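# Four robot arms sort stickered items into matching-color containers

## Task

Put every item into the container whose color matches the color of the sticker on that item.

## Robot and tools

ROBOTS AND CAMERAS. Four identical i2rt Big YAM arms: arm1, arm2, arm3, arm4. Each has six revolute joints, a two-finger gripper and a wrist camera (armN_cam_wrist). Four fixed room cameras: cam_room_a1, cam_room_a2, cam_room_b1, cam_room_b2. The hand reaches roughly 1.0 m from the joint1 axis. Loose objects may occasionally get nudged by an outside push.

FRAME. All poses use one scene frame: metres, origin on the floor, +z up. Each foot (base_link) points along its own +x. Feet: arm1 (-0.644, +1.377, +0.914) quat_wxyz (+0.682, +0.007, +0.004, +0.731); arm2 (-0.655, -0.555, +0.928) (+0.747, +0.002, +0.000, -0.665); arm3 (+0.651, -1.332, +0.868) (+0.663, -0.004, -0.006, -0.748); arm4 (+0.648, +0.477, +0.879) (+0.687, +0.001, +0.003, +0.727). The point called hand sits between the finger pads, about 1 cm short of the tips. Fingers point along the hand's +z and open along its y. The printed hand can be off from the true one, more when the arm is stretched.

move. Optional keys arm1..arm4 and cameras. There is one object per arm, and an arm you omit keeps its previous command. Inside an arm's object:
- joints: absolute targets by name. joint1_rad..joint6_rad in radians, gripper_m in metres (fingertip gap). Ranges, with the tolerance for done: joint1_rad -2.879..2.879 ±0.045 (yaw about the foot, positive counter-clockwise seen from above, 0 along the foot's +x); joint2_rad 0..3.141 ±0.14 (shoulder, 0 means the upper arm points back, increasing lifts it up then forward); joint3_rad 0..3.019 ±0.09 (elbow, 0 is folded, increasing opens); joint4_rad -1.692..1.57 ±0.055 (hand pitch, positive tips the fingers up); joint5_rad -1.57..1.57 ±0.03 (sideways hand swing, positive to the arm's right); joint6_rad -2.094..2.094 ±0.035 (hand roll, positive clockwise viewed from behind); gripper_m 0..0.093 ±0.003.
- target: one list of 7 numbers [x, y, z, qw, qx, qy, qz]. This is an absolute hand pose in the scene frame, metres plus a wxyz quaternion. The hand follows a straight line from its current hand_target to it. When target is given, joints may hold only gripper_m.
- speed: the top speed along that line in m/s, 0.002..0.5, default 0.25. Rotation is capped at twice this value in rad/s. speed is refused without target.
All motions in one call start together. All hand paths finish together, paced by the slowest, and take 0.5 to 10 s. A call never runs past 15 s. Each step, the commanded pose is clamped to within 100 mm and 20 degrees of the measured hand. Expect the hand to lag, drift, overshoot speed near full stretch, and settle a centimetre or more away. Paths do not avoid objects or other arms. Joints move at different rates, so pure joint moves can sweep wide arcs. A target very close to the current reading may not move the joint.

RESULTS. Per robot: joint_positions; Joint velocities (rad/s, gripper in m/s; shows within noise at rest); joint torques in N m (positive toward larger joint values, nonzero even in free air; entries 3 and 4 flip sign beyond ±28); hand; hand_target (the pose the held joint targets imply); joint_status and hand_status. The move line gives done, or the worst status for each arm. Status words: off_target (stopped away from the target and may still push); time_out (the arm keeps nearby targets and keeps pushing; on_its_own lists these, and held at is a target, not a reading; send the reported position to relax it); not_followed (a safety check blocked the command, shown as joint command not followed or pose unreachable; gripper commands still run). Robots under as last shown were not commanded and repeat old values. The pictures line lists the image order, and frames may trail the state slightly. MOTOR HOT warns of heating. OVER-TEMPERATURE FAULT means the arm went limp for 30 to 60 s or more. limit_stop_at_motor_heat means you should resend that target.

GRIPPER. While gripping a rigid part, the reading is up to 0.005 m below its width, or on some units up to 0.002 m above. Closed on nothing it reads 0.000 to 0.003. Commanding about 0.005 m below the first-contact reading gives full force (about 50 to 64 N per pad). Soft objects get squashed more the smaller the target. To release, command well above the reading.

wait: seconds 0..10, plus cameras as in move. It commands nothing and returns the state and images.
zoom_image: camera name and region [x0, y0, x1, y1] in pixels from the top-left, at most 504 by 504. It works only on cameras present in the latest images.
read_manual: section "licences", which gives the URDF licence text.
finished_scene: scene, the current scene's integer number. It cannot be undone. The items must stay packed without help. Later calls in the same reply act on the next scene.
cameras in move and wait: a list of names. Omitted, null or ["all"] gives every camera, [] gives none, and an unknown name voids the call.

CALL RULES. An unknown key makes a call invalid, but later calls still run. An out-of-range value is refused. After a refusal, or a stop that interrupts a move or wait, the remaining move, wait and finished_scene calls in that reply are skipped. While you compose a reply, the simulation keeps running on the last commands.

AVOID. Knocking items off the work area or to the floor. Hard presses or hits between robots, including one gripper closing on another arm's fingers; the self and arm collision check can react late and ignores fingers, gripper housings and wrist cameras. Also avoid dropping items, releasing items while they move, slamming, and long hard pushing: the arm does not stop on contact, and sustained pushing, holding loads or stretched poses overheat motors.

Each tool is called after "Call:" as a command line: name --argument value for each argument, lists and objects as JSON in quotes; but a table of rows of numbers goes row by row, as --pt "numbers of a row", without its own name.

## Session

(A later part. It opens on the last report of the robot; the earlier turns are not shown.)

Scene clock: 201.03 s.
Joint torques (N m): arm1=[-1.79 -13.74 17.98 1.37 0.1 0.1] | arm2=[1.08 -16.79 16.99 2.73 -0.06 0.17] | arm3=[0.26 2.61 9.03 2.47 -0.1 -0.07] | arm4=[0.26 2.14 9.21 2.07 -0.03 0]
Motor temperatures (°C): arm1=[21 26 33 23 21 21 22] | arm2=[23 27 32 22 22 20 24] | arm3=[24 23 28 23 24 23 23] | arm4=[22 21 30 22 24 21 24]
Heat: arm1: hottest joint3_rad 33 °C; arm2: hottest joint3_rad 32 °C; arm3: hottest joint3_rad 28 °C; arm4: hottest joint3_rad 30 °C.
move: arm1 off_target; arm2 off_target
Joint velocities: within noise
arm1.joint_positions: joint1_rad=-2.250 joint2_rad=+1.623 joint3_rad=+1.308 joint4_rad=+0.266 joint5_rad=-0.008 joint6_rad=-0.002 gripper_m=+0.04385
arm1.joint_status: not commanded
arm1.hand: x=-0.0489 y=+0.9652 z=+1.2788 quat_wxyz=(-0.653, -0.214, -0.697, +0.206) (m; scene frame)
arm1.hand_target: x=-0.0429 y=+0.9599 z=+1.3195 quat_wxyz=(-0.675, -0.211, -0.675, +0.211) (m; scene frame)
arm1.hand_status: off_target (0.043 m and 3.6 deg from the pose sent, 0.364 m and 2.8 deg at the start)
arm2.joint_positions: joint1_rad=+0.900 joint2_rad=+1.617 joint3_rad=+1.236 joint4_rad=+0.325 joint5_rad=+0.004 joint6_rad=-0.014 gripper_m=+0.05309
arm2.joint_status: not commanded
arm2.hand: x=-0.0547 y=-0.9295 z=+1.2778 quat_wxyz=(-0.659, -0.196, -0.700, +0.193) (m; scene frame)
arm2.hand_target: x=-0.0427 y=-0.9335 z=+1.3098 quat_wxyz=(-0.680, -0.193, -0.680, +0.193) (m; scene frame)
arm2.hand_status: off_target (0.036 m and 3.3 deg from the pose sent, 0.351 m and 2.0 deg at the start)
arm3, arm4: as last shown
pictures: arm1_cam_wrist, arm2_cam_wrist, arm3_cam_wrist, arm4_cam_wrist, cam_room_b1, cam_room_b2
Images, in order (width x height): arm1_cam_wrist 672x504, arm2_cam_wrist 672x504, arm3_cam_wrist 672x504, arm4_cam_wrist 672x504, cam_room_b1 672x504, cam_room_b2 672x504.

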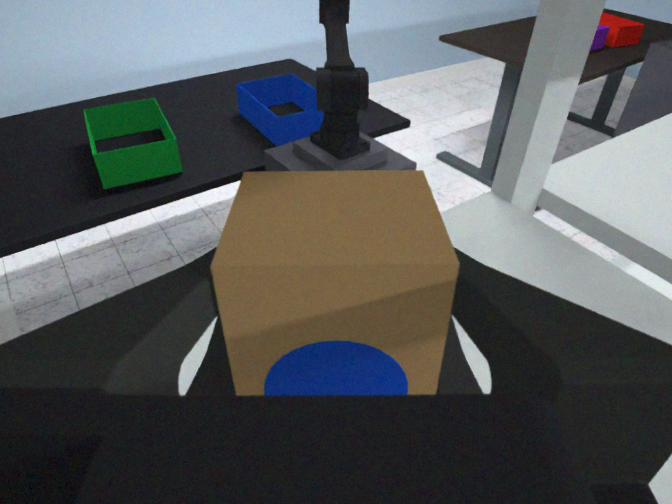

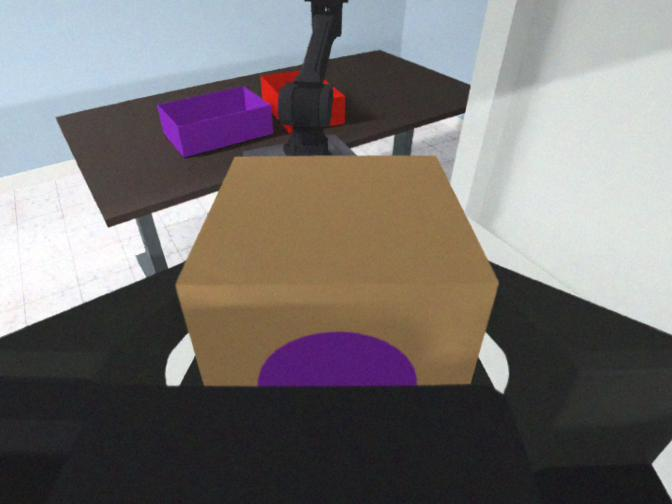

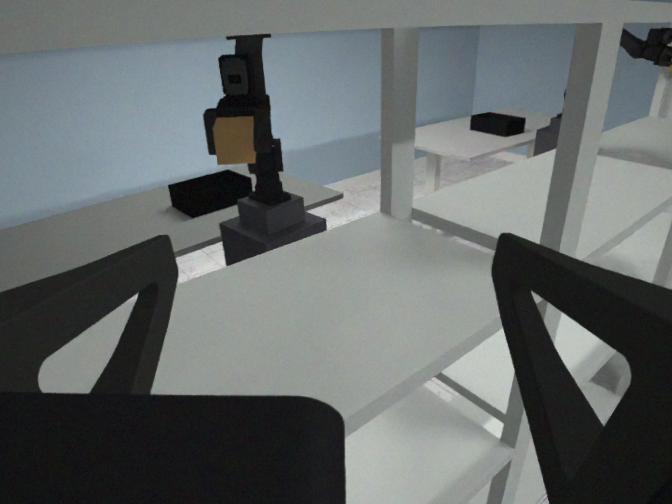

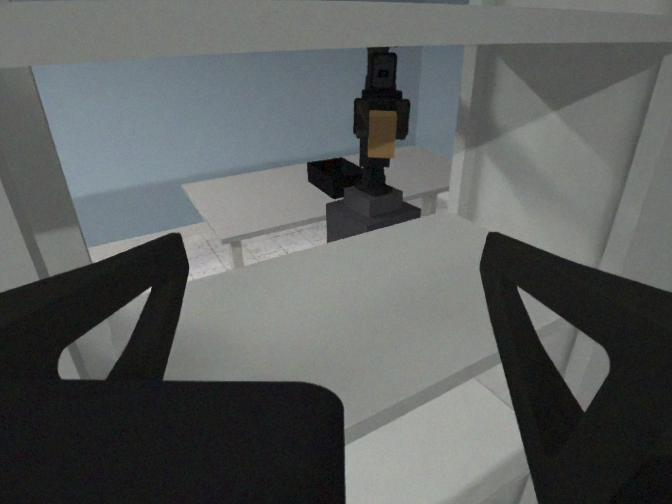

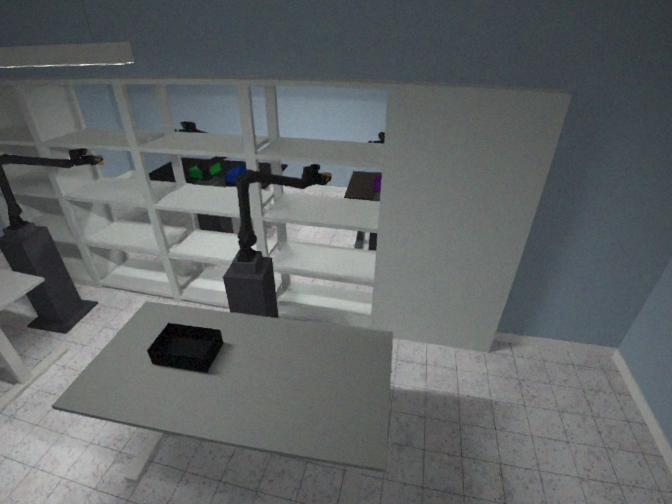

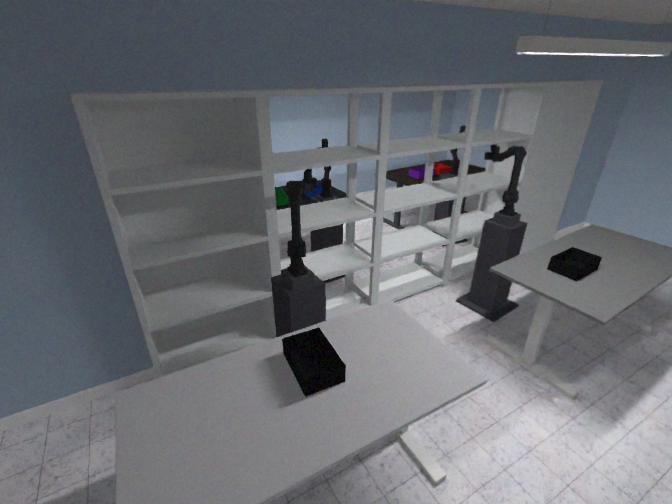

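Call:
move --arm1 '{"target":[-0.035,0.955,1.275,0.675,0.211,0.675,-0.211],"speed":0.08}' --arm2 '{"target":[-0.03,-0.94,1.265,0.68,0.193,0.68,-0.193],"speed":0.08}' --cameras '["arm3_cam_wrist","arm4_cam_wrist"]'

Call:
move --arm1 '{"target":[-0.035,0.955,1.25,0.675,0.211,0.675,-0.211],"speed":0.05}' --arm2 '{"target":[-0.03,-0.94,1.24,0.68,0.193,0.68,-0.193],"speed":0.05}' --cameras '["arm3_cam_wrist","arm4_cam_wrist"]'

Call:
zoom_image --camera "arm4_cam_wrist" --region '[280, 50, 480, 300]'

Call:
zoom_image --camera "arm3_cam_wrist" --region '[150, 50, 350, 300]'

Scene clock: 208.73 s.
Joint torques (N m): arm1=[-1.73 -13.16 13.35 2.7 0.08 0.11] | arm2=[1.26 -17.08 14.2 3.7 0 0.18] | arm3=[0.21 2.61 9.05 2.45 -0.09 -0.08] | arm4=[0.38 2.2 9.06 2.11 -0.01 -0.02]
Motor temperatures (°C): arm1=[21 26 33 23 21 21 22] | arm2=[23 27 34 22 22 20 24] | arm3=[24 23 28 23 24 23 23] | arm4=[22 21 30 22 24 21 24]
Heat: arm1: hottest joint3_rad 33 °C; arm2: hottest joint3_rad 34 °C; arm3: hottest joint3_rad 28 °C; arm4: hottest joint3_rad 30 °C.
move: arm1 off_target; arm2 off_target
Joint velocities: within noise
arm1.joint_positions: joint1_rad=-2.250 joint2_rad=+1.676 joint3_rad=+1.308 joint4_rad=+0.340 joint5_rad=-0.006 joint6_rad=-0.001 gripper_m=+0.04385
arm1.joint_status: not commanded
arm1.hand: x=-0.0385 y=+0.9576 z=+1.2595 quat_wxyz=(-0.660, -0.212, -0.690, +0.209) (m; scene frame)
arm1.hand_target: x=-0.0355 y=+0.9552 z=+1.2748 quat_wxyz=(-0.675, -0.211, -0.675, +0.211) (m; scene frame)
arm1.hand_status: off_target (0.016 m and 2.4 deg from the pose sent, 0.018 m and 3.6 deg at the start)
arm2.joint_positions: joint1_rad=+0.900 joint2_rad=+1.689 joint3_rad=+1.236 joint4_rad=+0.404 joint5_rad=+0.004 joint6_rad=-0.014 gripper_m=+0.05309
arm2.joint_status: not commanded
arm2.hand: x=-0.0413 y=-0.9377 z=+1.2475 quat_wxyz=(-0.662, -0.196, -0.697, +0.193) (m; scene frame)
arm2.hand_target: x=-0.0311 y=-0.9394 z=+1.2649 quat_wxyz=(-0.680, -0.193, -0.680, +0.193) (m; scene frame)
arm2.hand_status: off_target (0.021 m and 2.9 deg from the pose sent, 0.030 m and 3.3 deg at the start)
arm3, arm4: as last shown
pictures: arm3_cam_wrist, arm4_cam_wrist
Images, in order (width x height): arm3_cam_wrist 672x504, arm4_cam_wrist 672x504.

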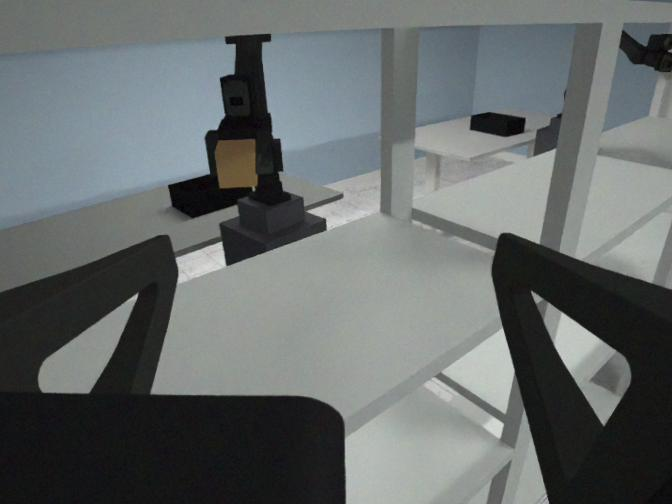

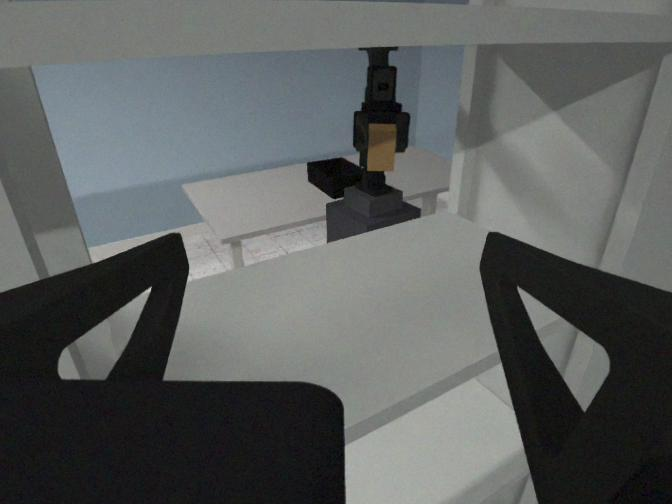

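Scene clock: 209.93 s.
Joint torques (N m): arm1=[-1.38 -13.74 11.69 2.85 0.11 0.12] | arm2=[1.08 -16.91 11.59 3.7 0 0.17] | arm3=[0.21 2.55 9.03 2.48 -0.11 -0.07] | arm4=[0.21 2.08 9.16 2.09 -0.02 -0.01]
Motor temperatures (°C): arm1=[21 26 33 23 21 21 22] | arm2=[23 27 34 23 22 20 24] | arm3=[24 23 28 23 24 23 23] | arm4=[22 21 30 22 24 21 24]
Heat: arm1: hottest joint3_rad 33 °C; arm2: hottest joint3_rad 34 °C; arm3: hottest joint3_rad 28 °C; arm4: hottest joint3_rad 30 °C.
move: arm1 done; arm2 done
Joint velocities: within noise
arm1.joint_positions: joint1_rad=-2.250 joint2_rad=+1.699 joint3_rad=+1.287 joint4_rad=+0.402 joint5_rad=-0.006 joint6_rad=-0.001 gripper_m=+0.04385
arm1.joint_status: not commanded
arm1.hand: x=-0.0369 y=+0.9562 z=+1.2453 quat_wxyz=(-0.666, -0.210, -0.684, +0.211) (m; scene frame)
arm1.hand_target: x=-0.0351 y=+0.9550 z=+1.2501 quat_wxyz=(-0.675, -0.211, -0.675, +0.211) (m; scene frame)
arm1.hand_status: done (0.005 m and 1.5 deg from the pose sent, 0.011 m and 2.4 deg at the start)
arm2.joint_positions: joint1_rad=+0.900 joint2_rad=+1.715 joint3_rad=+1.236 joint4_rad=+0.465 joint5_rad=+0.004 joint6_rad=-0.014 gripper_m=+0.05309
arm2.joint_status: not commanded
arm2.hand: x=-0.0367 y=-0.9405 z=+1.2442 quat_wxyz=(-0.674, -0.193, -0.685, +0.197) (m; scene frame)
arm2.hand_target: x=-0.0303 y=-0.9399 z=+1.2399 quat_wxyz=(-0.680, -0.193, -0.680, +0.193) (m; scene frame)
arm2.hand_status: done (0.008 m and 1.0 deg from the pose sent, 0.014 m and 2.9 deg at the start)
arm3, arm4: as last shown
pictures: arm3_cam_wrist, arm4_cam_wrist
Images, in order (width x height): arm3_cam_wrist 672x504, arm4_cam_wrist 672x504.

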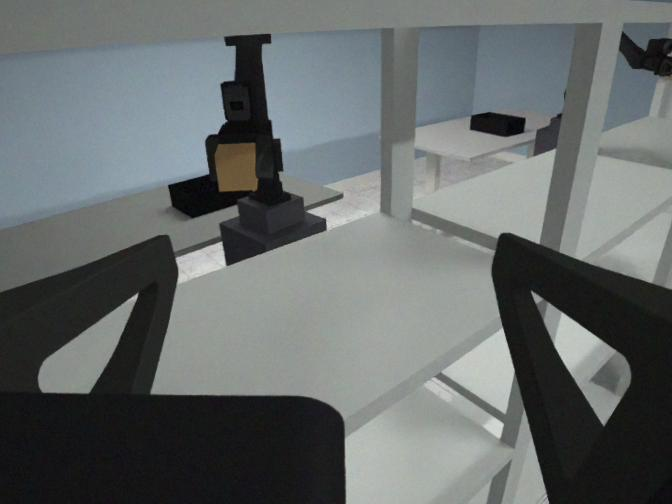

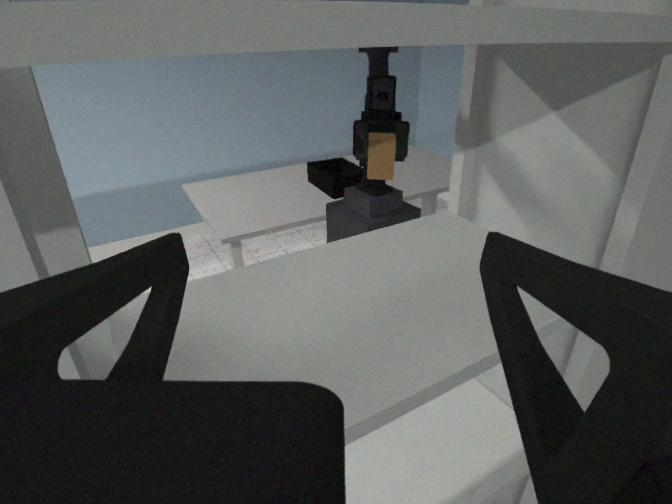

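Scaled by 2.016.

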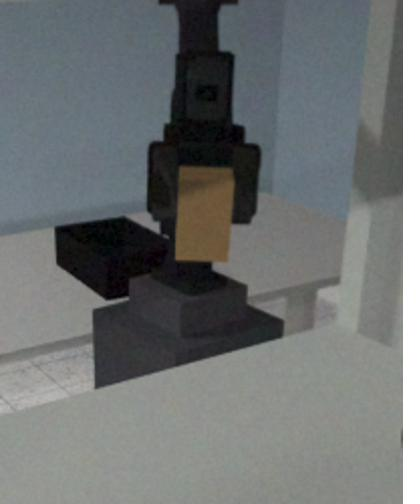

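Scaled by 2.016.

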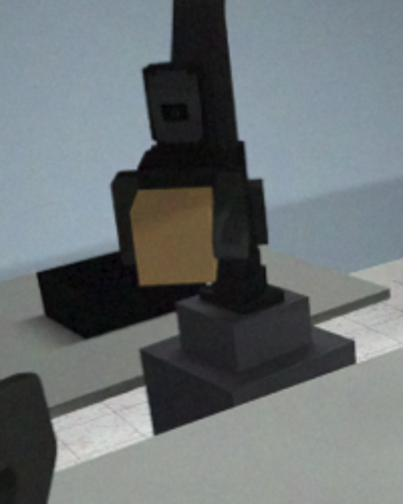

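Call:
move --arm1 '{"target":[-0.025,0.948,1.19,0.675,0.211,0.675,-0.211],"speed":0.1}' --arm2 '{"target":[-0.015,-0.948,1.18,0.68,0.193,0.68,-0.193],"speed":0.1}' --cameras '["arm3_cam_wrist","arm4_cam_wrist"]'

Call:
zoom_image --camera "arm4_cam_wrist" --region '[280, 50, 480, 300]'

Call:
zoom_image --camera "arm3_cam_wrist" --region '[150, 50, 350, 300]'

Scene clock: 227.00 s.
Joint torques (N m): arm1=[-2.2 -15.09 11.26 2.7 0.11 0.11] | arm2=[1.32 -18.61 10.35 3.71 0.07 0.17] | arm3=[0.26 2.43 9.02 2.48 -0.11 -0.07] | arm4=[0.09 2.49 9.03 2.14 -0.03 -0.02]
Motor temperatures (°C): arm1=[21 26 34 23 21 21 22] | arm2=[23 27 34 23 22 20 24] | arm3=[24 23 28 23 24 23 23] | arm4=[22 21 30 22 24 21 24]
Heat: arm1: hottest joint3_rad 34 °C; arm2: hottest joint3_rad 34 °C; arm3: hottest joint3_rad 28 °C; arm4: hottest joint3_rad 30 °C.
move: arm1 done; arm2 done
Joint velocities: within noise
arm1.joint_positions: joint1_rad=-2.250 joint2_rad=+1.808 joint3_rad=+1.253 joint4_rad=+0.537 joint5_rad=-0.005 joint6_rad=-0.001 gripper_m=+0.04385
arm1.joint_status: not commanded
arm1.hand: x=-0.0269 y=+0.9485 z=+1.1802 quat_wxyz=(-0.663, -0.211, -0.687, +0.210) (m; scene frame)
arm1.hand_target: x=-0.0252 y=+0.9480 z=+1.1901 quat_wxyz=(-0.675, -0.211, -0.675, +0.211) (m; scene frame)
arm1.hand_status: done (0.010 m and 1.9 deg from the pose sent, 0.057 m and 1.5 deg at the start)
arm2.joint_positions: joint1_rad=+0.900 joint2_rad=+1.841 joint3_rad=+1.236 joint4_rad=+0.593 joint5_rad=+0.004 joint6_rad=-0.014 gripper_m=+0.05309
arm2.joint_status: not commanded
arm2.hand: x=-0.0194 y=-0.9509 z=+1.1850 quat_wxyz=(-0.675, -0.192, -0.685, +0.197) (m; scene frame)
arm2.hand_target: x=-0.0152 y=-0.9480 z=+1.1801 quat_wxyz=(-0.680, -0.193, -0.680, +0.193) (m; scene frame)
arm2.hand_status: done (0.007 m and 0.9 deg from the pose sent, 0.068 m and 1.0 deg at the start)
arm3, arm4: as last shown
pictures: arm3_cam_wrist, arm4_cam_wrist
Images, in order (width x height): arm3_cam_wrist 672x504, arm4_cam_wrist 672x504.

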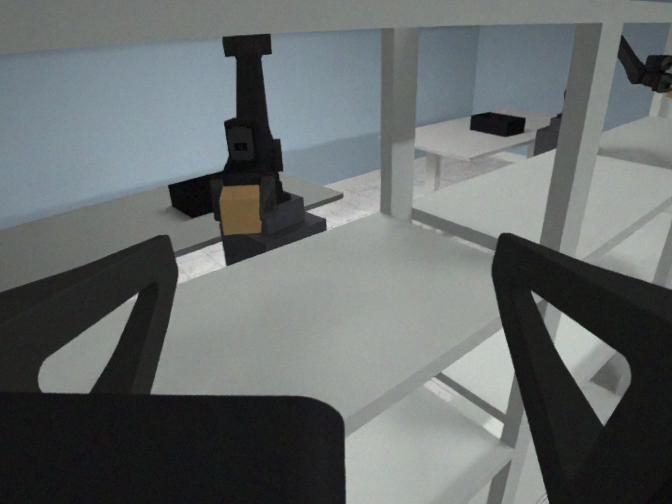

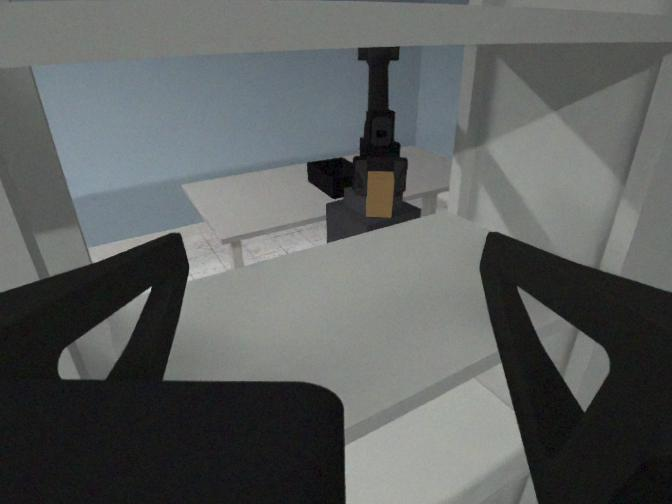

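Scaled by 2.016.

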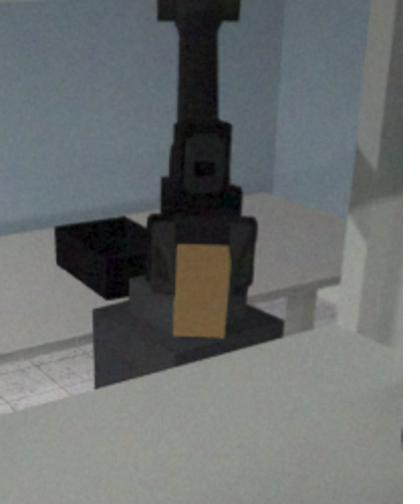

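Scaled by 2.016.

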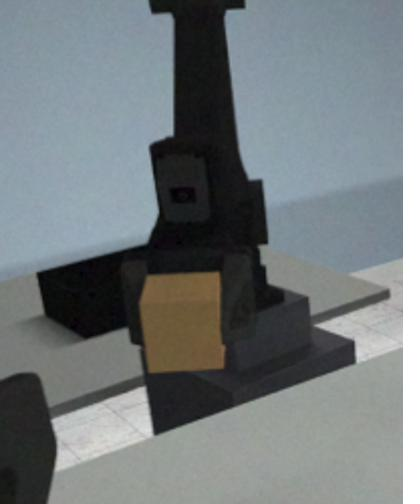

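Call:
move --arm1 '{"target":[-0.02,0.945,1.135,0.675,0.211,0.675,-0.211],"speed":0.07}' --arm2 '{"target":[-0.01,-0.95,1.125,0.68,0.193,0.68,-0.193],"speed":0.07}' --cameras '["arm3_cam_wrist","arm4_cam_wrist"]'

Call:
zoom_image --camera "arm4_cam_wrist" --region '[280, 100, 480, 350]'

Call:
zoom_image --camera "arm3_cam_wrist" --region '[150, 100, 350, 350]'

Scene clock: 232.40 s.
Joint torques (N m): arm1=[-1.61 -15.56 10.24 2.86 0.11 0.13] | arm2=[1.32 -19.14 9.06 3.69 0.11 0.17] | arm3=[0.32 2.61 9.03 2.45 -0.1 -0.08] | arm4=[0.15 2.08 9.07 2.06 -0.01 -0.04]
Motor temperatures (°C): arm1=[21 27 33 23 21 21 22] | arm2=[23 27 33 23 22 20 24] | arm3=[24 23 28 23 24 23 23] | arm4=[22 21 30 22 24 21 24]
Heat: arm1: hottest joint3_rad 33 °C; arm2: hottest joint3_rad 33 °C; arm3: hottest joint3_rad 28 °C; arm4: hottest joint3_rad 30 °C.
move: arm1 done; arm2 off_target
Joint velocities: within noise
arm1.joint_positions: joint1_rad=-2.250 joint2_rad=+1.899 joint3_rad=+1.231 joint4_rad=+0.659 joint5_rad=-0.004 joint6_rad=-0.001 gripper_m=+0.04385
arm1.joint_status: not commanded
arm1.hand: x=-0.0224 y=+0.9446 z=+1.1312 quat_wxyz=(-0.666, -0.211, -0.684, +0.211) (m; scene frame)
arm1.hand_target: x=-0.0202 y=+0.9449 z=+1.1350 quat_wxyz=(-0.675, -0.211, -0.675, +0.211) (m; scene frame)
arm1.hand_status: done (0.005 m and 1.4 deg from the pose sent, 0.046 m and 1.9 deg at the start)
arm2.joint_positions: joint1_rad=+0.900 joint2_rad=+1.939 joint3_rad=+1.226 joint4_rad=+0.713 joint5_rad=+0.004 joint6_rad=-0.014 gripper_m=+0.05309
arm2.joint_status: not commanded
arm2.hand: x=-0.0128 y=-0.9548 z=+1.1375 quat_wxyz=(-0.679, -0.191, -0.681, +0.198) (m; scene frame)
arm2.hand_target: x=-0.0103 y=-0.9500 z=+1.1250 quat_wxyz=(-0.680, -0.193, -0.681, +0.193) (m; scene frame)
arm2.hand_status: off_target (0.014 m and 0.7 deg from the pose sent, 0.061 m and 0.9 deg at the start)
arm3, arm4: as last shown
pictures: arm3_cam_wrist, arm4_cam_wrist
Images, in order (width x height): arm3_cam_wrist 672x504, arm4_cam_wrist 672x504.

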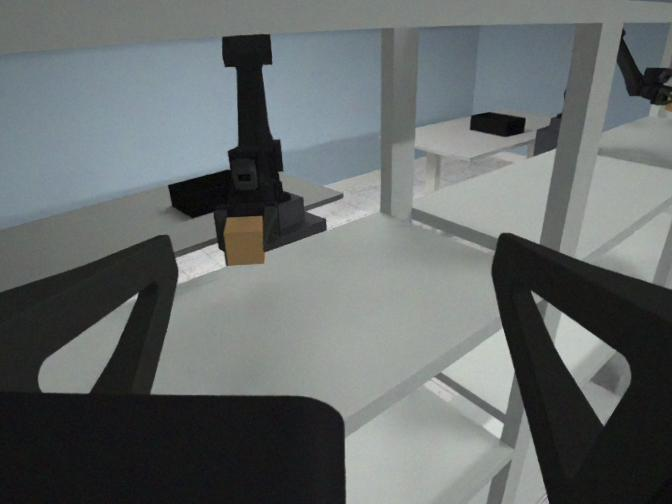

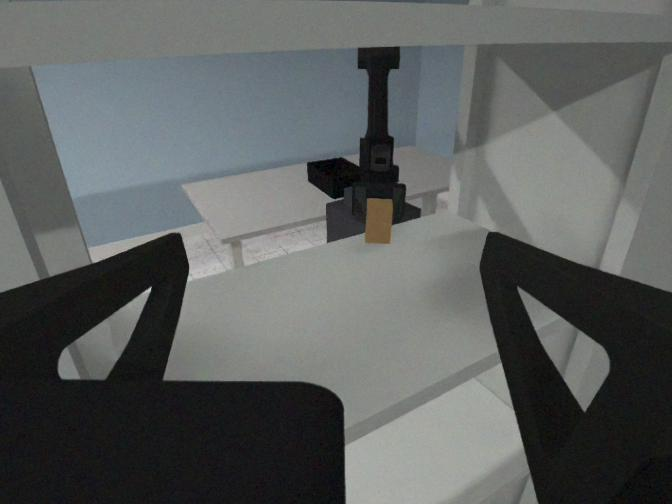

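Scaled by 2.016.

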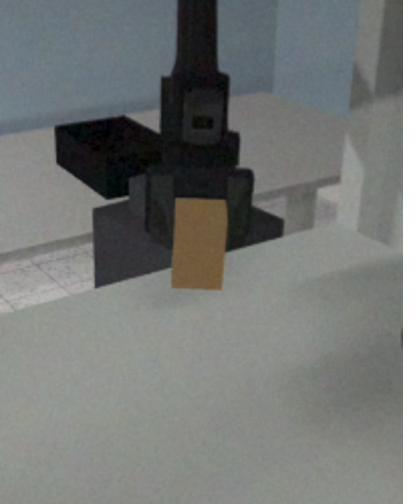

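Scaled by 2.016.

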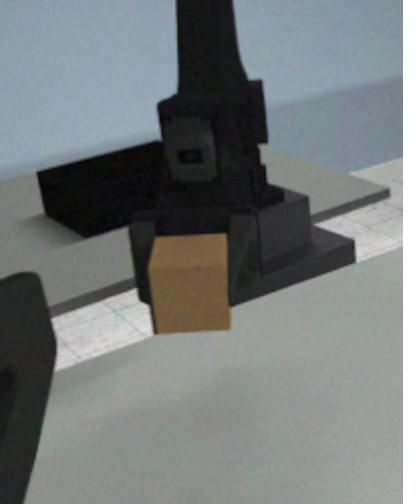

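Call:
move --arm1 '{"target":[-0.015,0.942,1.11,0.675,0.211,0.675,-0.211],"speed":0.06}' --arm2 '{"target":[-0.008,-0.95,1.095,0.68,0.193,0.68,-0.193],"speed":0.06}' --cameras '["arm3_cam_wrist","arm4_cam_wrist"]'

Call:
zoom_image --camera "arm4_cam_wrist" --region '[280, 100, 480, 350]'

Call:
zoom_image --camera "arm3_cam_wrist" --region '[150, 100, 350, 350]'

Scene clock: 237.33 s.
Joint torques (N m): arm1=[-1.96 -15.74 10.25 2.71 0.08 0.13] | arm2=[1.49 -19.37 8.69 3.7 0.15 0.17] | arm3=[0.26 2.43 9.05 2.43 -0.1 -0.08] | arm4=[0.56 2.49 9.14 2.11 -0.04 0]
Motor temperatures (°C): arm1=[21 26 33 23 21 21 22] | arm2=[23 27 32 23 22 20 24] | arm3=[24 23 28 23 24 23 23] | arm4=[22 21 30 22 24 21 24]
Heat: arm1: hottest joint3_rad 33 °C; arm2: hottest joint3_rad 32 °C; arm3: hottest joint3_rad 28 °C; arm4: hottest joint3_rad 30 °C.
move: arm1 done; arm2 off_target
Joint velocities: within noise
arm1.joint_positions: joint1_rad=-2.250 joint2_rad=+1.955 joint3_rad=+1.231 joint4_rad=+0.708 joint5_rad=-0.003 joint6_rad=-0.001 gripper_m=+0.04385
arm1.joint_status: not commanded
arm1.hand: x=-0.0190 y=+0.9419 z=+1.1022 quat_wxyz=(-0.664, -0.212, -0.686, +0.211) (m; scene frame)
arm1.hand_target: x=-0.0152 y=+0.9420 z=+1.1102 quat_wxyz=(-0.675, -0.211, -0.675, +0.211) (m; scene frame)
arm1.hand_status: done (0.009 m and 1.8 deg from the pose sent, 0.023 m and 1.4 deg at the start)
arm2.joint_positions: joint1_rad=+0.901 joint2_rad=+1.997 joint3_rad=+1.220 joint4_rad=+0.776 joint5_rad=+0.005 joint6_rad=-0.014 gripper_m=+0.05309
arm2.joint_status: not commanded
arm2.hand: x=-0.0106 y=-0.9555 z=+1.1068 quat_wxyz=(-0.678, -0.191, -0.681, +0.198) (m; scene frame)
arm2.hand_target: x=-0.0082 y=-0.9499 z=+1.0950 quat_wxyz=(-0.680, -0.193, -0.681, +0.193) (m; scene frame)
arm2.hand_status: off_target (0.013 m and 0.7 deg from the pose sent, 0.043 m and 0.7 deg at the start)
arm3.joint_positions: joint1_rad=-2.134 joint2_rad=+0.237 joint3_rad=+0.723 joint4_rad=-0.309 joint5_rad=-0.016 joint6_rad=+0.005 gripper_m=+0.09401
arm3.joint_status: not commanded
arm3.hand: x=+0.4552 y=-1.1686 z=+1.3718 quat_wxyz=(+0.246, -0.609, +0.216, +0.723) (m; scene frame)
arm3.hand_target: x=+0.4599 y=-1.1682 z=+1.3769 quat_wxyz=(+0.254, -0.599, +0.216, +0.728) (m; scene frame)
arm3.hand_status: not commanded
arm4.joint_positions: joint1_rad=+0.951 joint2_rad=+0.234 joint3_rad=+0.716 joint4_rad=-0.319 joint5_rad=-0.013 joint6_rad=+0.011 gripper_m=+0.09400
arm4.joint_status: not commanded
arm4.hand: x=+0.4376 y=+0.6114 z=+1.3808 quat_wxyz=(-0.202, +0.621, -0.180, -0.736) (m; scene frame)
arm4.hand_target: x=+0.4441 y=+0.6088 z=+1.3919 quat_wxyz=(-0.210, +0.607, -0.175, -0.746) (m; scene frame)
arm4.hand_status: not commanded
pictures: arm3_cam_wrist, arm4_cam_wrist
Images, in order (width x height): arm3_cam_wrist 672x504, arm4_cam_wrist 672x504.

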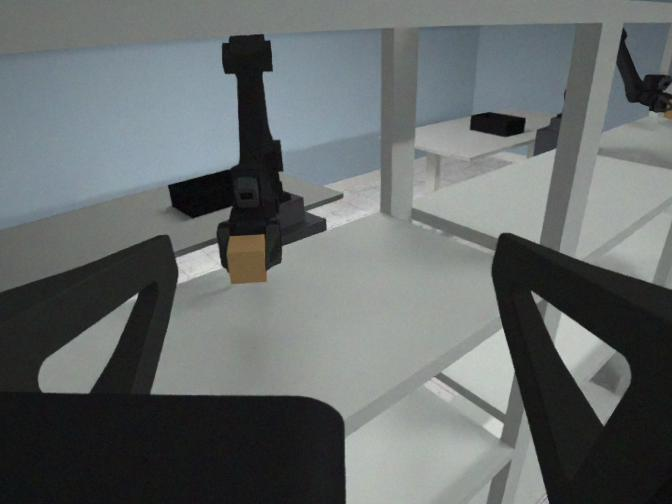

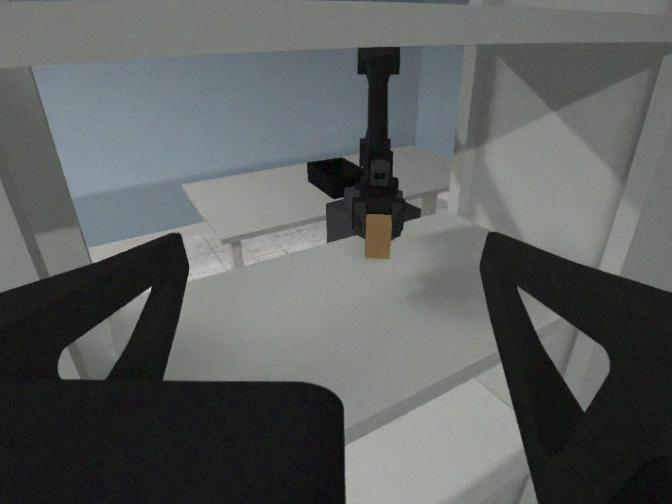

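Scaled by 2.016.

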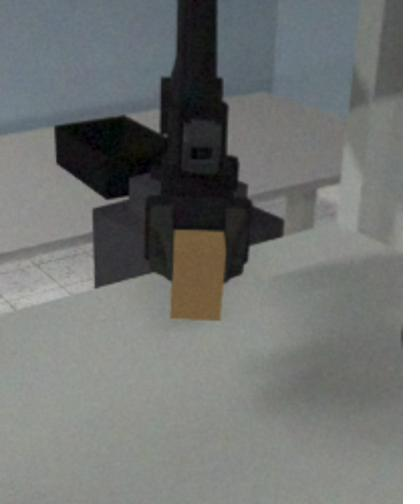

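Scaled by 2.016.

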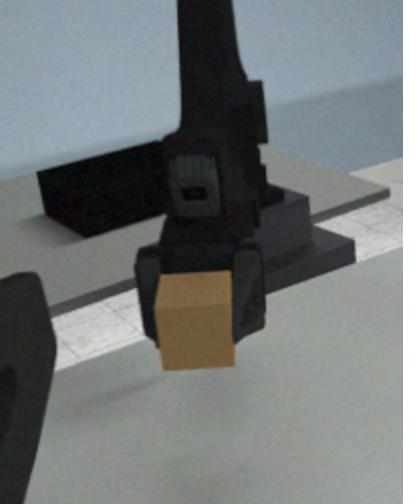

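Call:
move --arm1 '{"target":[-0.012,0.94,1.09,0.675,0.211,0.675,-0.211],"speed":0.06}' --arm2 '{"target":[-0.006,-0.95,1.07,0.68,0.193,0.68,-0.193],"speed":0.06}' --cameras '[]'

Call:
move --arm1 '{"target":[-0.012,0.94,1.075,0.675,0.211,0.675,-0.211],"speed":0.04}' --arm2 '{"target":[-0.006,-0.95,1.055,0.68,0.193,0.68,-0.193],"speed":0.04}' --cameras '["arm3_cam_wrist","arm4_cam_wrist"]'

Call:
zoom_image --camera "arm4_cam_wrist" --region '[280, 100, 480, 350]'

Call:
zoom_image --camera "arm3_cam_wrist" --region '[150, 100, 350, 350]'

Scene clock: 245.70 s.
Joint torques (N m): arm1=[-1.79 -16.09 10.43 2.88 0.13 0.13] | arm2=[1.49 -19.84 8.44 3.71 0.15 0.17] | arm3=[0.03 2.55 9.05 2.47 -0.1 -0.07] | arm4=[0.03 2.49 9.13 2.13 -0.03 -0.03]
Motor temperatures (°C): arm1=[21 26 33 23 21 21 22] | arm2=[23 27 32 23 22 20 24] | arm3=[24 23 28 23 24 23 23] | arm4=[22 21 31 22 24 21 24]
Heat: arm1: hottest joint3_rad 33 °C; arm2: hottest joint3_rad 32 °C; arm3: hottest joint3_rad 28 °C; arm4: hottest joint3_rad 31 °C.
move: arm1 off_target; arm2 off_target
Joint velocities: within noise
arm1.joint_positions: joint1_rad=-2.250 joint2_rad=+1.997 joint3_rad=+1.231 joint4_rad=+0.746 joint5_rad=-0.003 joint6_rad=-0.001 gripper_m=+0.04385
arm1.joint_status: not commanded
arm1.hand: x=-0.0172 y=+0.9404 z=+1.0806 quat_wxyz=(-0.662, -0.212, -0.687, +0.211) (m; scene frame)
arm1.hand_target: x=-0.0123 y=+0.9401 z=+1.0899 quat_wxyz=(-0.675, -0.211, -0.675, +0.211) (m; scene frame)
arm1.hand_status: off_target (0.011 m and 2.0 deg from the pose sent, 0.014 m and 1.8 deg at the start)
arm2.joint_positions: joint1_rad=+0.902 joint2_rad=+2.049 joint3_rad=+1.220 joint4_rad=+0.827 joint5_rad=+0.007 joint6_rad=-0.014 gripper_m=+0.05309
arm2.joint_status: not commanded
arm2.hand: x=-0.0085 y=-0.9557 z=+1.0809 quat_wxyz=(-0.678, -0.191, -0.682, +0.198) (m; scene frame)
arm2.hand_target: x=-0.0062 y=-0.9499 z=+1.0699 quat_wxyz=(-0.680, -0.193, -0.681, +0.193) (m; scene frame)
arm2.hand_status: off_target (0.013 m and 0.7 deg from the pose sent, 0.038 m and 0.7 deg at the start)
arm3, arm4: as last shown
pictures: none
No camera images: "cameras" was empty.

Scene clock: 246.67 s.
Joint torques (N m): arm1=[-1.49 -16.09 10 2.69 0.09 0.12] | arm2=[1.55 -19.49 8.21 3.75 0.15 0.17] | arm3=[0.32 2.73 9.03 2.41 -0.09 -0.08] | arm4=[0.03 2.2 9.09 2.07 -0.04 -0.06]
Motor temperatures (°C): arm1=[21 26 33 23 21 21 22] | arm2=[23 27 32 23 22 20 24] | arm3=[24 23 28 23 24 23 23] | arm4=[22 21 31 22 24 21 24]
Heat: arm1: hottest joint3_rad 33 °C; arm2: hottest joint3_rad 32 °C; arm3: hottest joint3_rad 28 °C; arm4: hottest joint3_rad 31 °C.
move: arm1 done; arm2 off_target
Joint velocities: within noise
arm1.joint_positions: joint1_rad=-2.250 joint2_rad=+2.022 joint3_rad=+1.231 joint4_rad=+0.777 joint5_rad=-0.003 joint6_rad=-0.001 gripper_m=+0.04385
arm1.joint_status: not commanded
arm1.hand: x=-0.0164 y=+0.9397 z=+1.0696 quat_wxyz=(-0.664, -0.212, -0.685, +0.211) (m; scene frame)
arm1.hand_target: x=-0.0122 y=+0.9400 z=+1.0750 quat_wxyz=(-0.675, -0.211, -0.675, +0.211) (m; scene frame)
arm1.hand_status: done (0.007 m and 1.7 deg from the pose sent, 0.008 m and 2.0 deg at the start)
arm2.joint_positions: joint1_rad=+0.902 joint2_rad=+2.076 joint3_rad=+1.220 joint4_rad=+0.856 joint5_rad=+0.007 joint6_rad=-0.014 gripper_m=+0.05309
arm2.joint_status: not commanded
arm2.hand: x=-0.0081 y=-0.9558 z=+1.0684 quat_wxyz=(-0.679, -0.191, -0.681, +0.198) (m; scene frame)
arm2.hand_target: x=-0.0063 y=-0.9499 z=+1.0549 quat_wxyz=(-0.680, -0.193, -0.681, +0.193) (m; scene frame)
arm2.hand_status: off_target (0.015 m and 0.7 deg from the pose sent, 0.027 m and 0.7 deg at the start)
arm3, arm4: as last shown
pictures: arm3_cam_wrist, arm4_cam_wrist
Images, in order (width x height): arm3_cam_wrist 672x504, arm4_cam_wrist 672x504.

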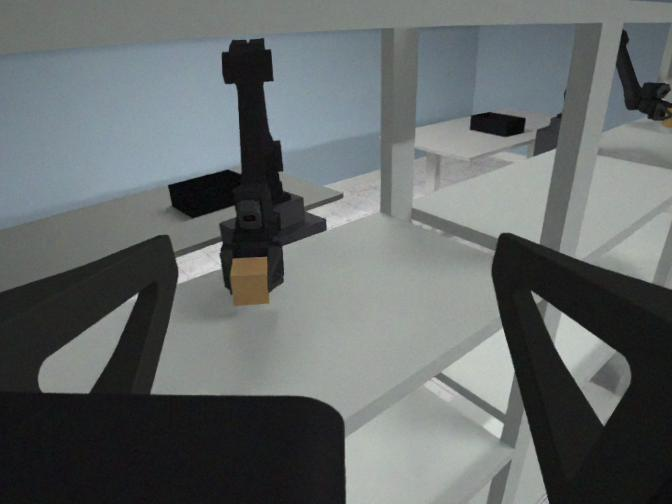

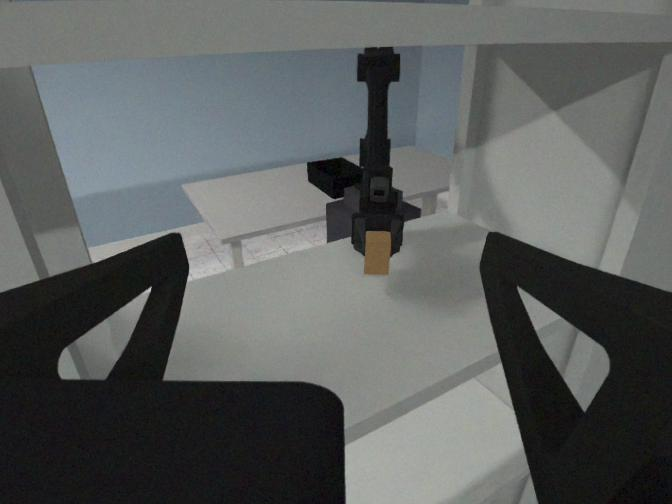

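Scaled by 2.016.

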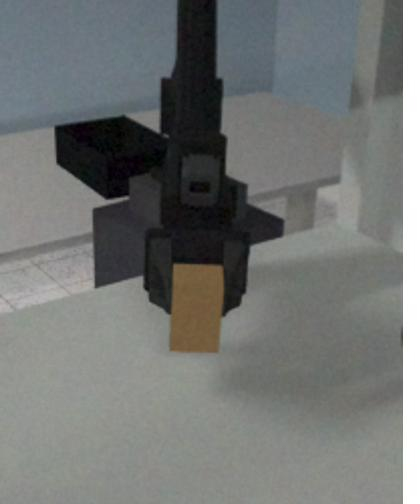

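Scaled by 2.016.

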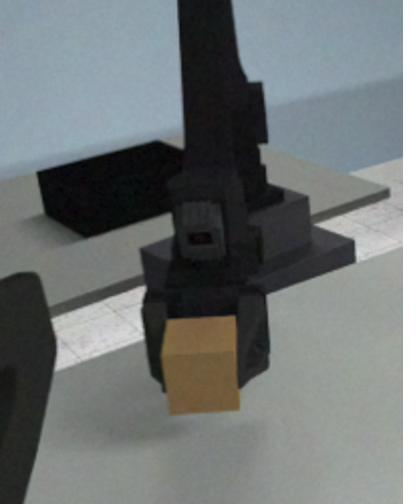

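Call:
move --arm1 '{"target":[-0.012,0.94,1.058,0.675,0.211,0.675,-0.211],"speed":0.04}' --arm2 '{"target":[-0.006,-0.95,1.042,0.68,0.193,0.68,-0.193],"speed":0.04}' --cameras '["arm3_cam_wrist","arm4_cam_wrist"]'

Call:
zoom_image --camera "arm4_cam_wrist" --region '[280, 100, 480, 350]'

Call:
zoom_image --camera "arm3_cam_wrist" --region '[150, 100, 350, 350]'

Call:
move --arm1 '{"target":[-0.012,0.94,1.045,0.675,0.211,0.675,-0.211],"speed":0.04}' --arm2 '{"target":[-0.006,-0.95,1.03,0.68,0.193,0.68,-0.193],"speed":0.04}' --cameras '["arm3_cam_wrist","arm4_cam_wrist"]'

Call:
zoom_image --camera "arm4_cam_wrist" --region '[280, 100, 480, 350]'

Call:
zoom_image --camera "arm3_cam_wrist" --region '[150, 100, 350, 350]'

Scene clock: 256.50 s.
Joint torques (N m): arm1=[-1.73 -16.56 9.47 2.62 0.11 0.12] | arm2=[1.49 -19.55 8.06 3.75 0.15 0.17] | arm3=[0.26 2.49 9.02 2.47 -0.09 -0.07] | arm4=[0.26 2.02 9.18 2.02 -0.04 -0.02]
Motor temperatures (°C): arm1=[21 27 32 23 21 21 23] | arm2=[23 27 31 23 22 20 25] | arm3=[24 23 28 23 24 23 23] | arm4=[22 21 31 22 24 21 24]
Heat: arm1: hottest joint3_rad 32 °C; arm2: hottest joint3_rad 31 °C; arm3: hottest joint3_rad 28 °C; arm4: hottest joint3_rad 31 °C.
move: arm1 done; arm2 off_target
Joint velocities: within noise
arm1.joint_positions: joint1_rad=-2.250 joint2_rad=+2.055 joint3_rad=+1.231 joint4_rad=+0.813 joint5_rad=-0.002 joint6_rad=-0.001 gripper_m=+0.04385
arm1.joint_status: not commanded
arm1.hand: x=-0.0158 y=+0.9391 z=+1.0538 quat_wxyz=(-0.665, -0.212, -0.684, +0.212) (m; scene frame)
arm1.hand_target: x=-0.0122 y=+0.9400 z=+1.0582 quat_wxyz=(-0.675, -0.211, -0.675, +0.211) (m; scene frame)
arm1.hand_status: done (0.006 m and 1.5 deg from the pose sent, 0.012 m and 1.7 deg at the start)
arm2.joint_positions: joint1_rad=+0.902 joint2_rad=+2.102 joint3_rad=+1.220 joint4_rad=+0.882 joint5_rad=+0.007 joint6_rad=-0.014 gripper_m=+0.05309
arm2.joint_status: not commanded
arm2.hand: x=-0.0080 y=-0.9558 z=+1.0553 quat_wxyz=(-0.679, -0.191, -0.681, +0.198) (m; scene frame)
arm2.hand_target: x=-0.0063 y=-0.9499 z=+1.0419 quat_wxyz=(-0.680, -0.193, -0.681, +0.193) (m; scene frame)
arm2.hand_status: off_target (0.015 m and 0.7 deg from the pose sent, 0.027 m and 0.7 deg at the start)
arm3, arm4: as last shown
pictures: arm3_cam_wrist, arm4_cam_wrist
Images, in order (width x height): arm3_cam_wrist 672x504, arm4_cam_wrist 672x504.

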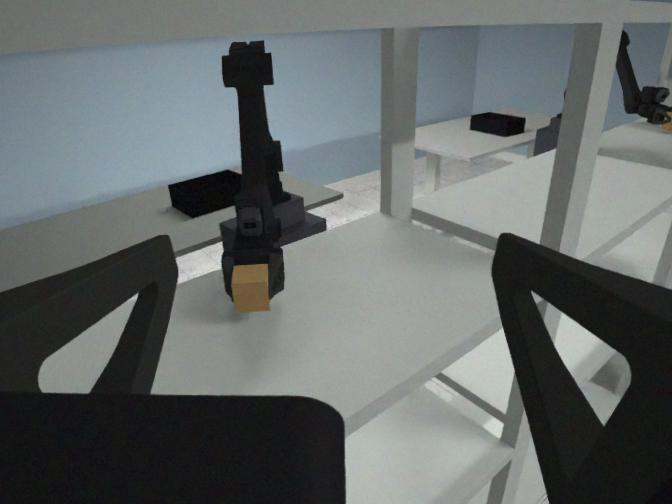

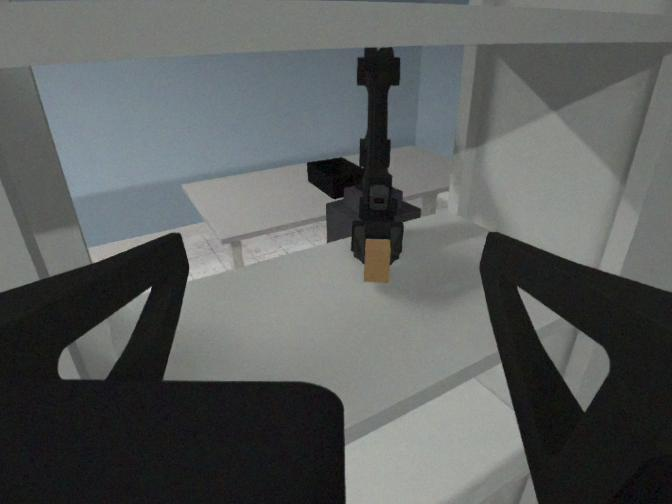

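Scaled by 2.016.

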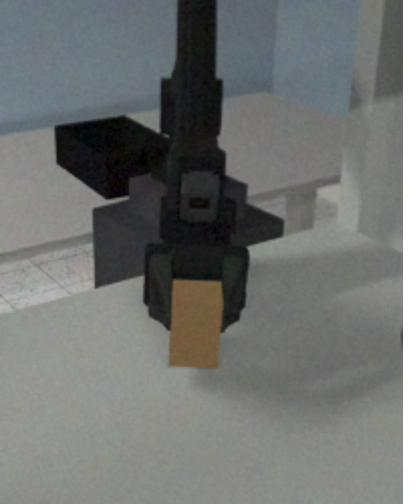

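Scaled by 2.016.

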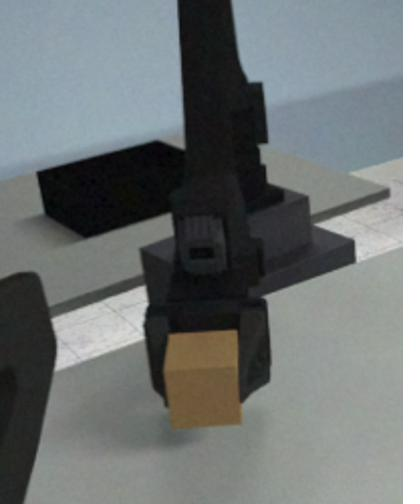

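Scene clock: 257.47 s.
Joint torques (N m): arm1=[-1.55 -16.44 9.21 2.73 0.05 0.18] | arm2=[1.49 -19.72 8.03 3.73 0.14 0.17] | arm3=[0.21 2.67 8.95 2.47 -0.09 -0.07] | arm4=[0.79 2.32 9.2 2.17 -0.02 -0.03]
Motor temperatures (°C): arm1=[21 27 32 23 21 21 23] | arm2=[23 27 31 23 22 20 25] | arm3=[24 23 28 23 24 23 23] | arm4=[22 21 31 22 24 21 24]
Heat: arm1: hottest joint3_rad 32 °C; arm2: hottest joint3_rad 31 °C; arm3: hottest joint3_rad 28 °C; arm4: hottest joint3_rad 31 °C.
move: arm1 done; arm2 off_target
Joint velocities: within noise
arm1.joint_positions: joint1_rad=-2.250 joint2_rad=+2.080 joint3_rad=+1.231 joint4_rad=+0.840 joint5_rad=-0.002 joint6_rad=-0.001 gripper_m=+0.04385
arm1.joint_status: not commanded
arm1.hand: x=-0.0157 y=+0.9389 z=+1.0419 quat_wxyz=(-0.666, -0.212, -0.684, +0.212) (m; scene frame)
arm1.hand_target: x=-0.0121 y=+0.9400 z=+1.0450 quat_wxyz=(-0.675, -0.211, -0.675, +0.211) (m; scene frame)
arm1.hand_status: done (0.005 m and 1.5 deg from the pose sent, 0.009 m and 1.6 deg at the start)
arm2.joint_positions: joint1_rad=+0.902 joint2_rad=+2.127 joint3_rad=+1.220 joint4_rad=+0.906 joint5_rad=+0.007 joint6_rad=-0.014 gripper_m=+0.05309
arm2.joint_status: not commanded
arm2.hand: x=-0.0082 y=-0.9557 z=+1.0428 quat_wxyz=(-0.678, -0.191, -0.681, +0.198) (m; scene frame)
arm2.hand_target: x=-0.0063 y=-0.9499 z=+1.0301 quat_wxyz=(-0.680, -0.193, -0.681, +0.193) (m; scene frame)
arm2.hand_status: off_target (0.014 m and 0.7 deg from the pose sent, 0.026 m and 0.7 deg at the start)
arm3, arm4: as last shown
pictures: arm3_cam_wrist, arm4_cam_wrist
Images, in order (width x height): arm3_cam_wrist 672x504, arm4_cam_wrist 672x504.

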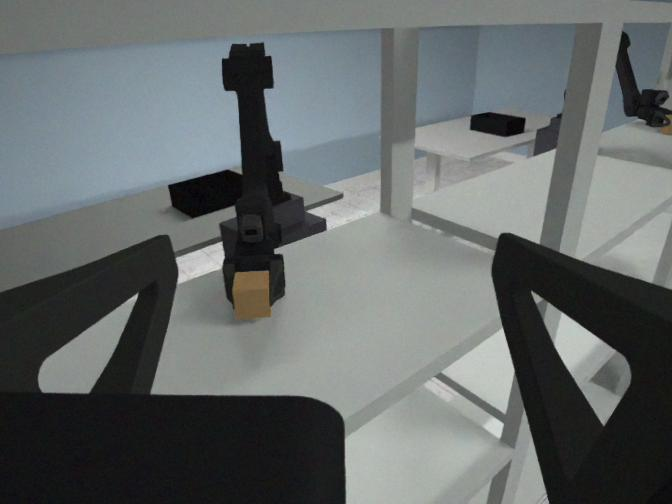

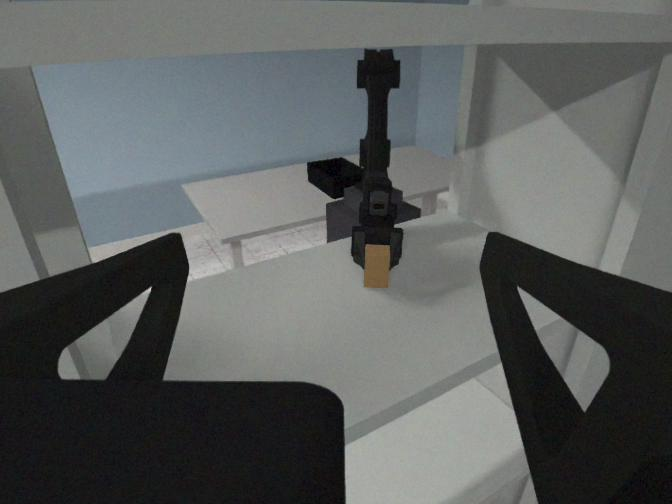

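Scaled by 2.016.

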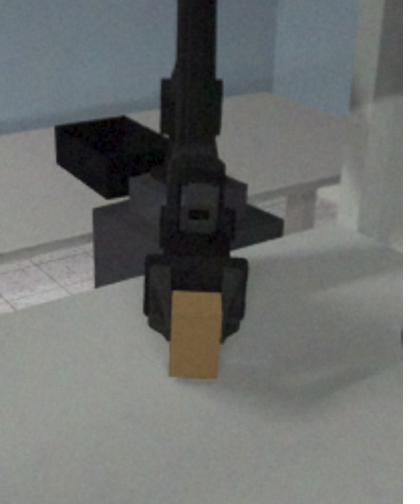

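Scaled by 2.016.

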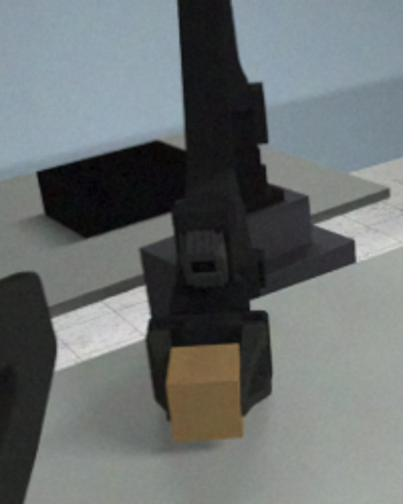

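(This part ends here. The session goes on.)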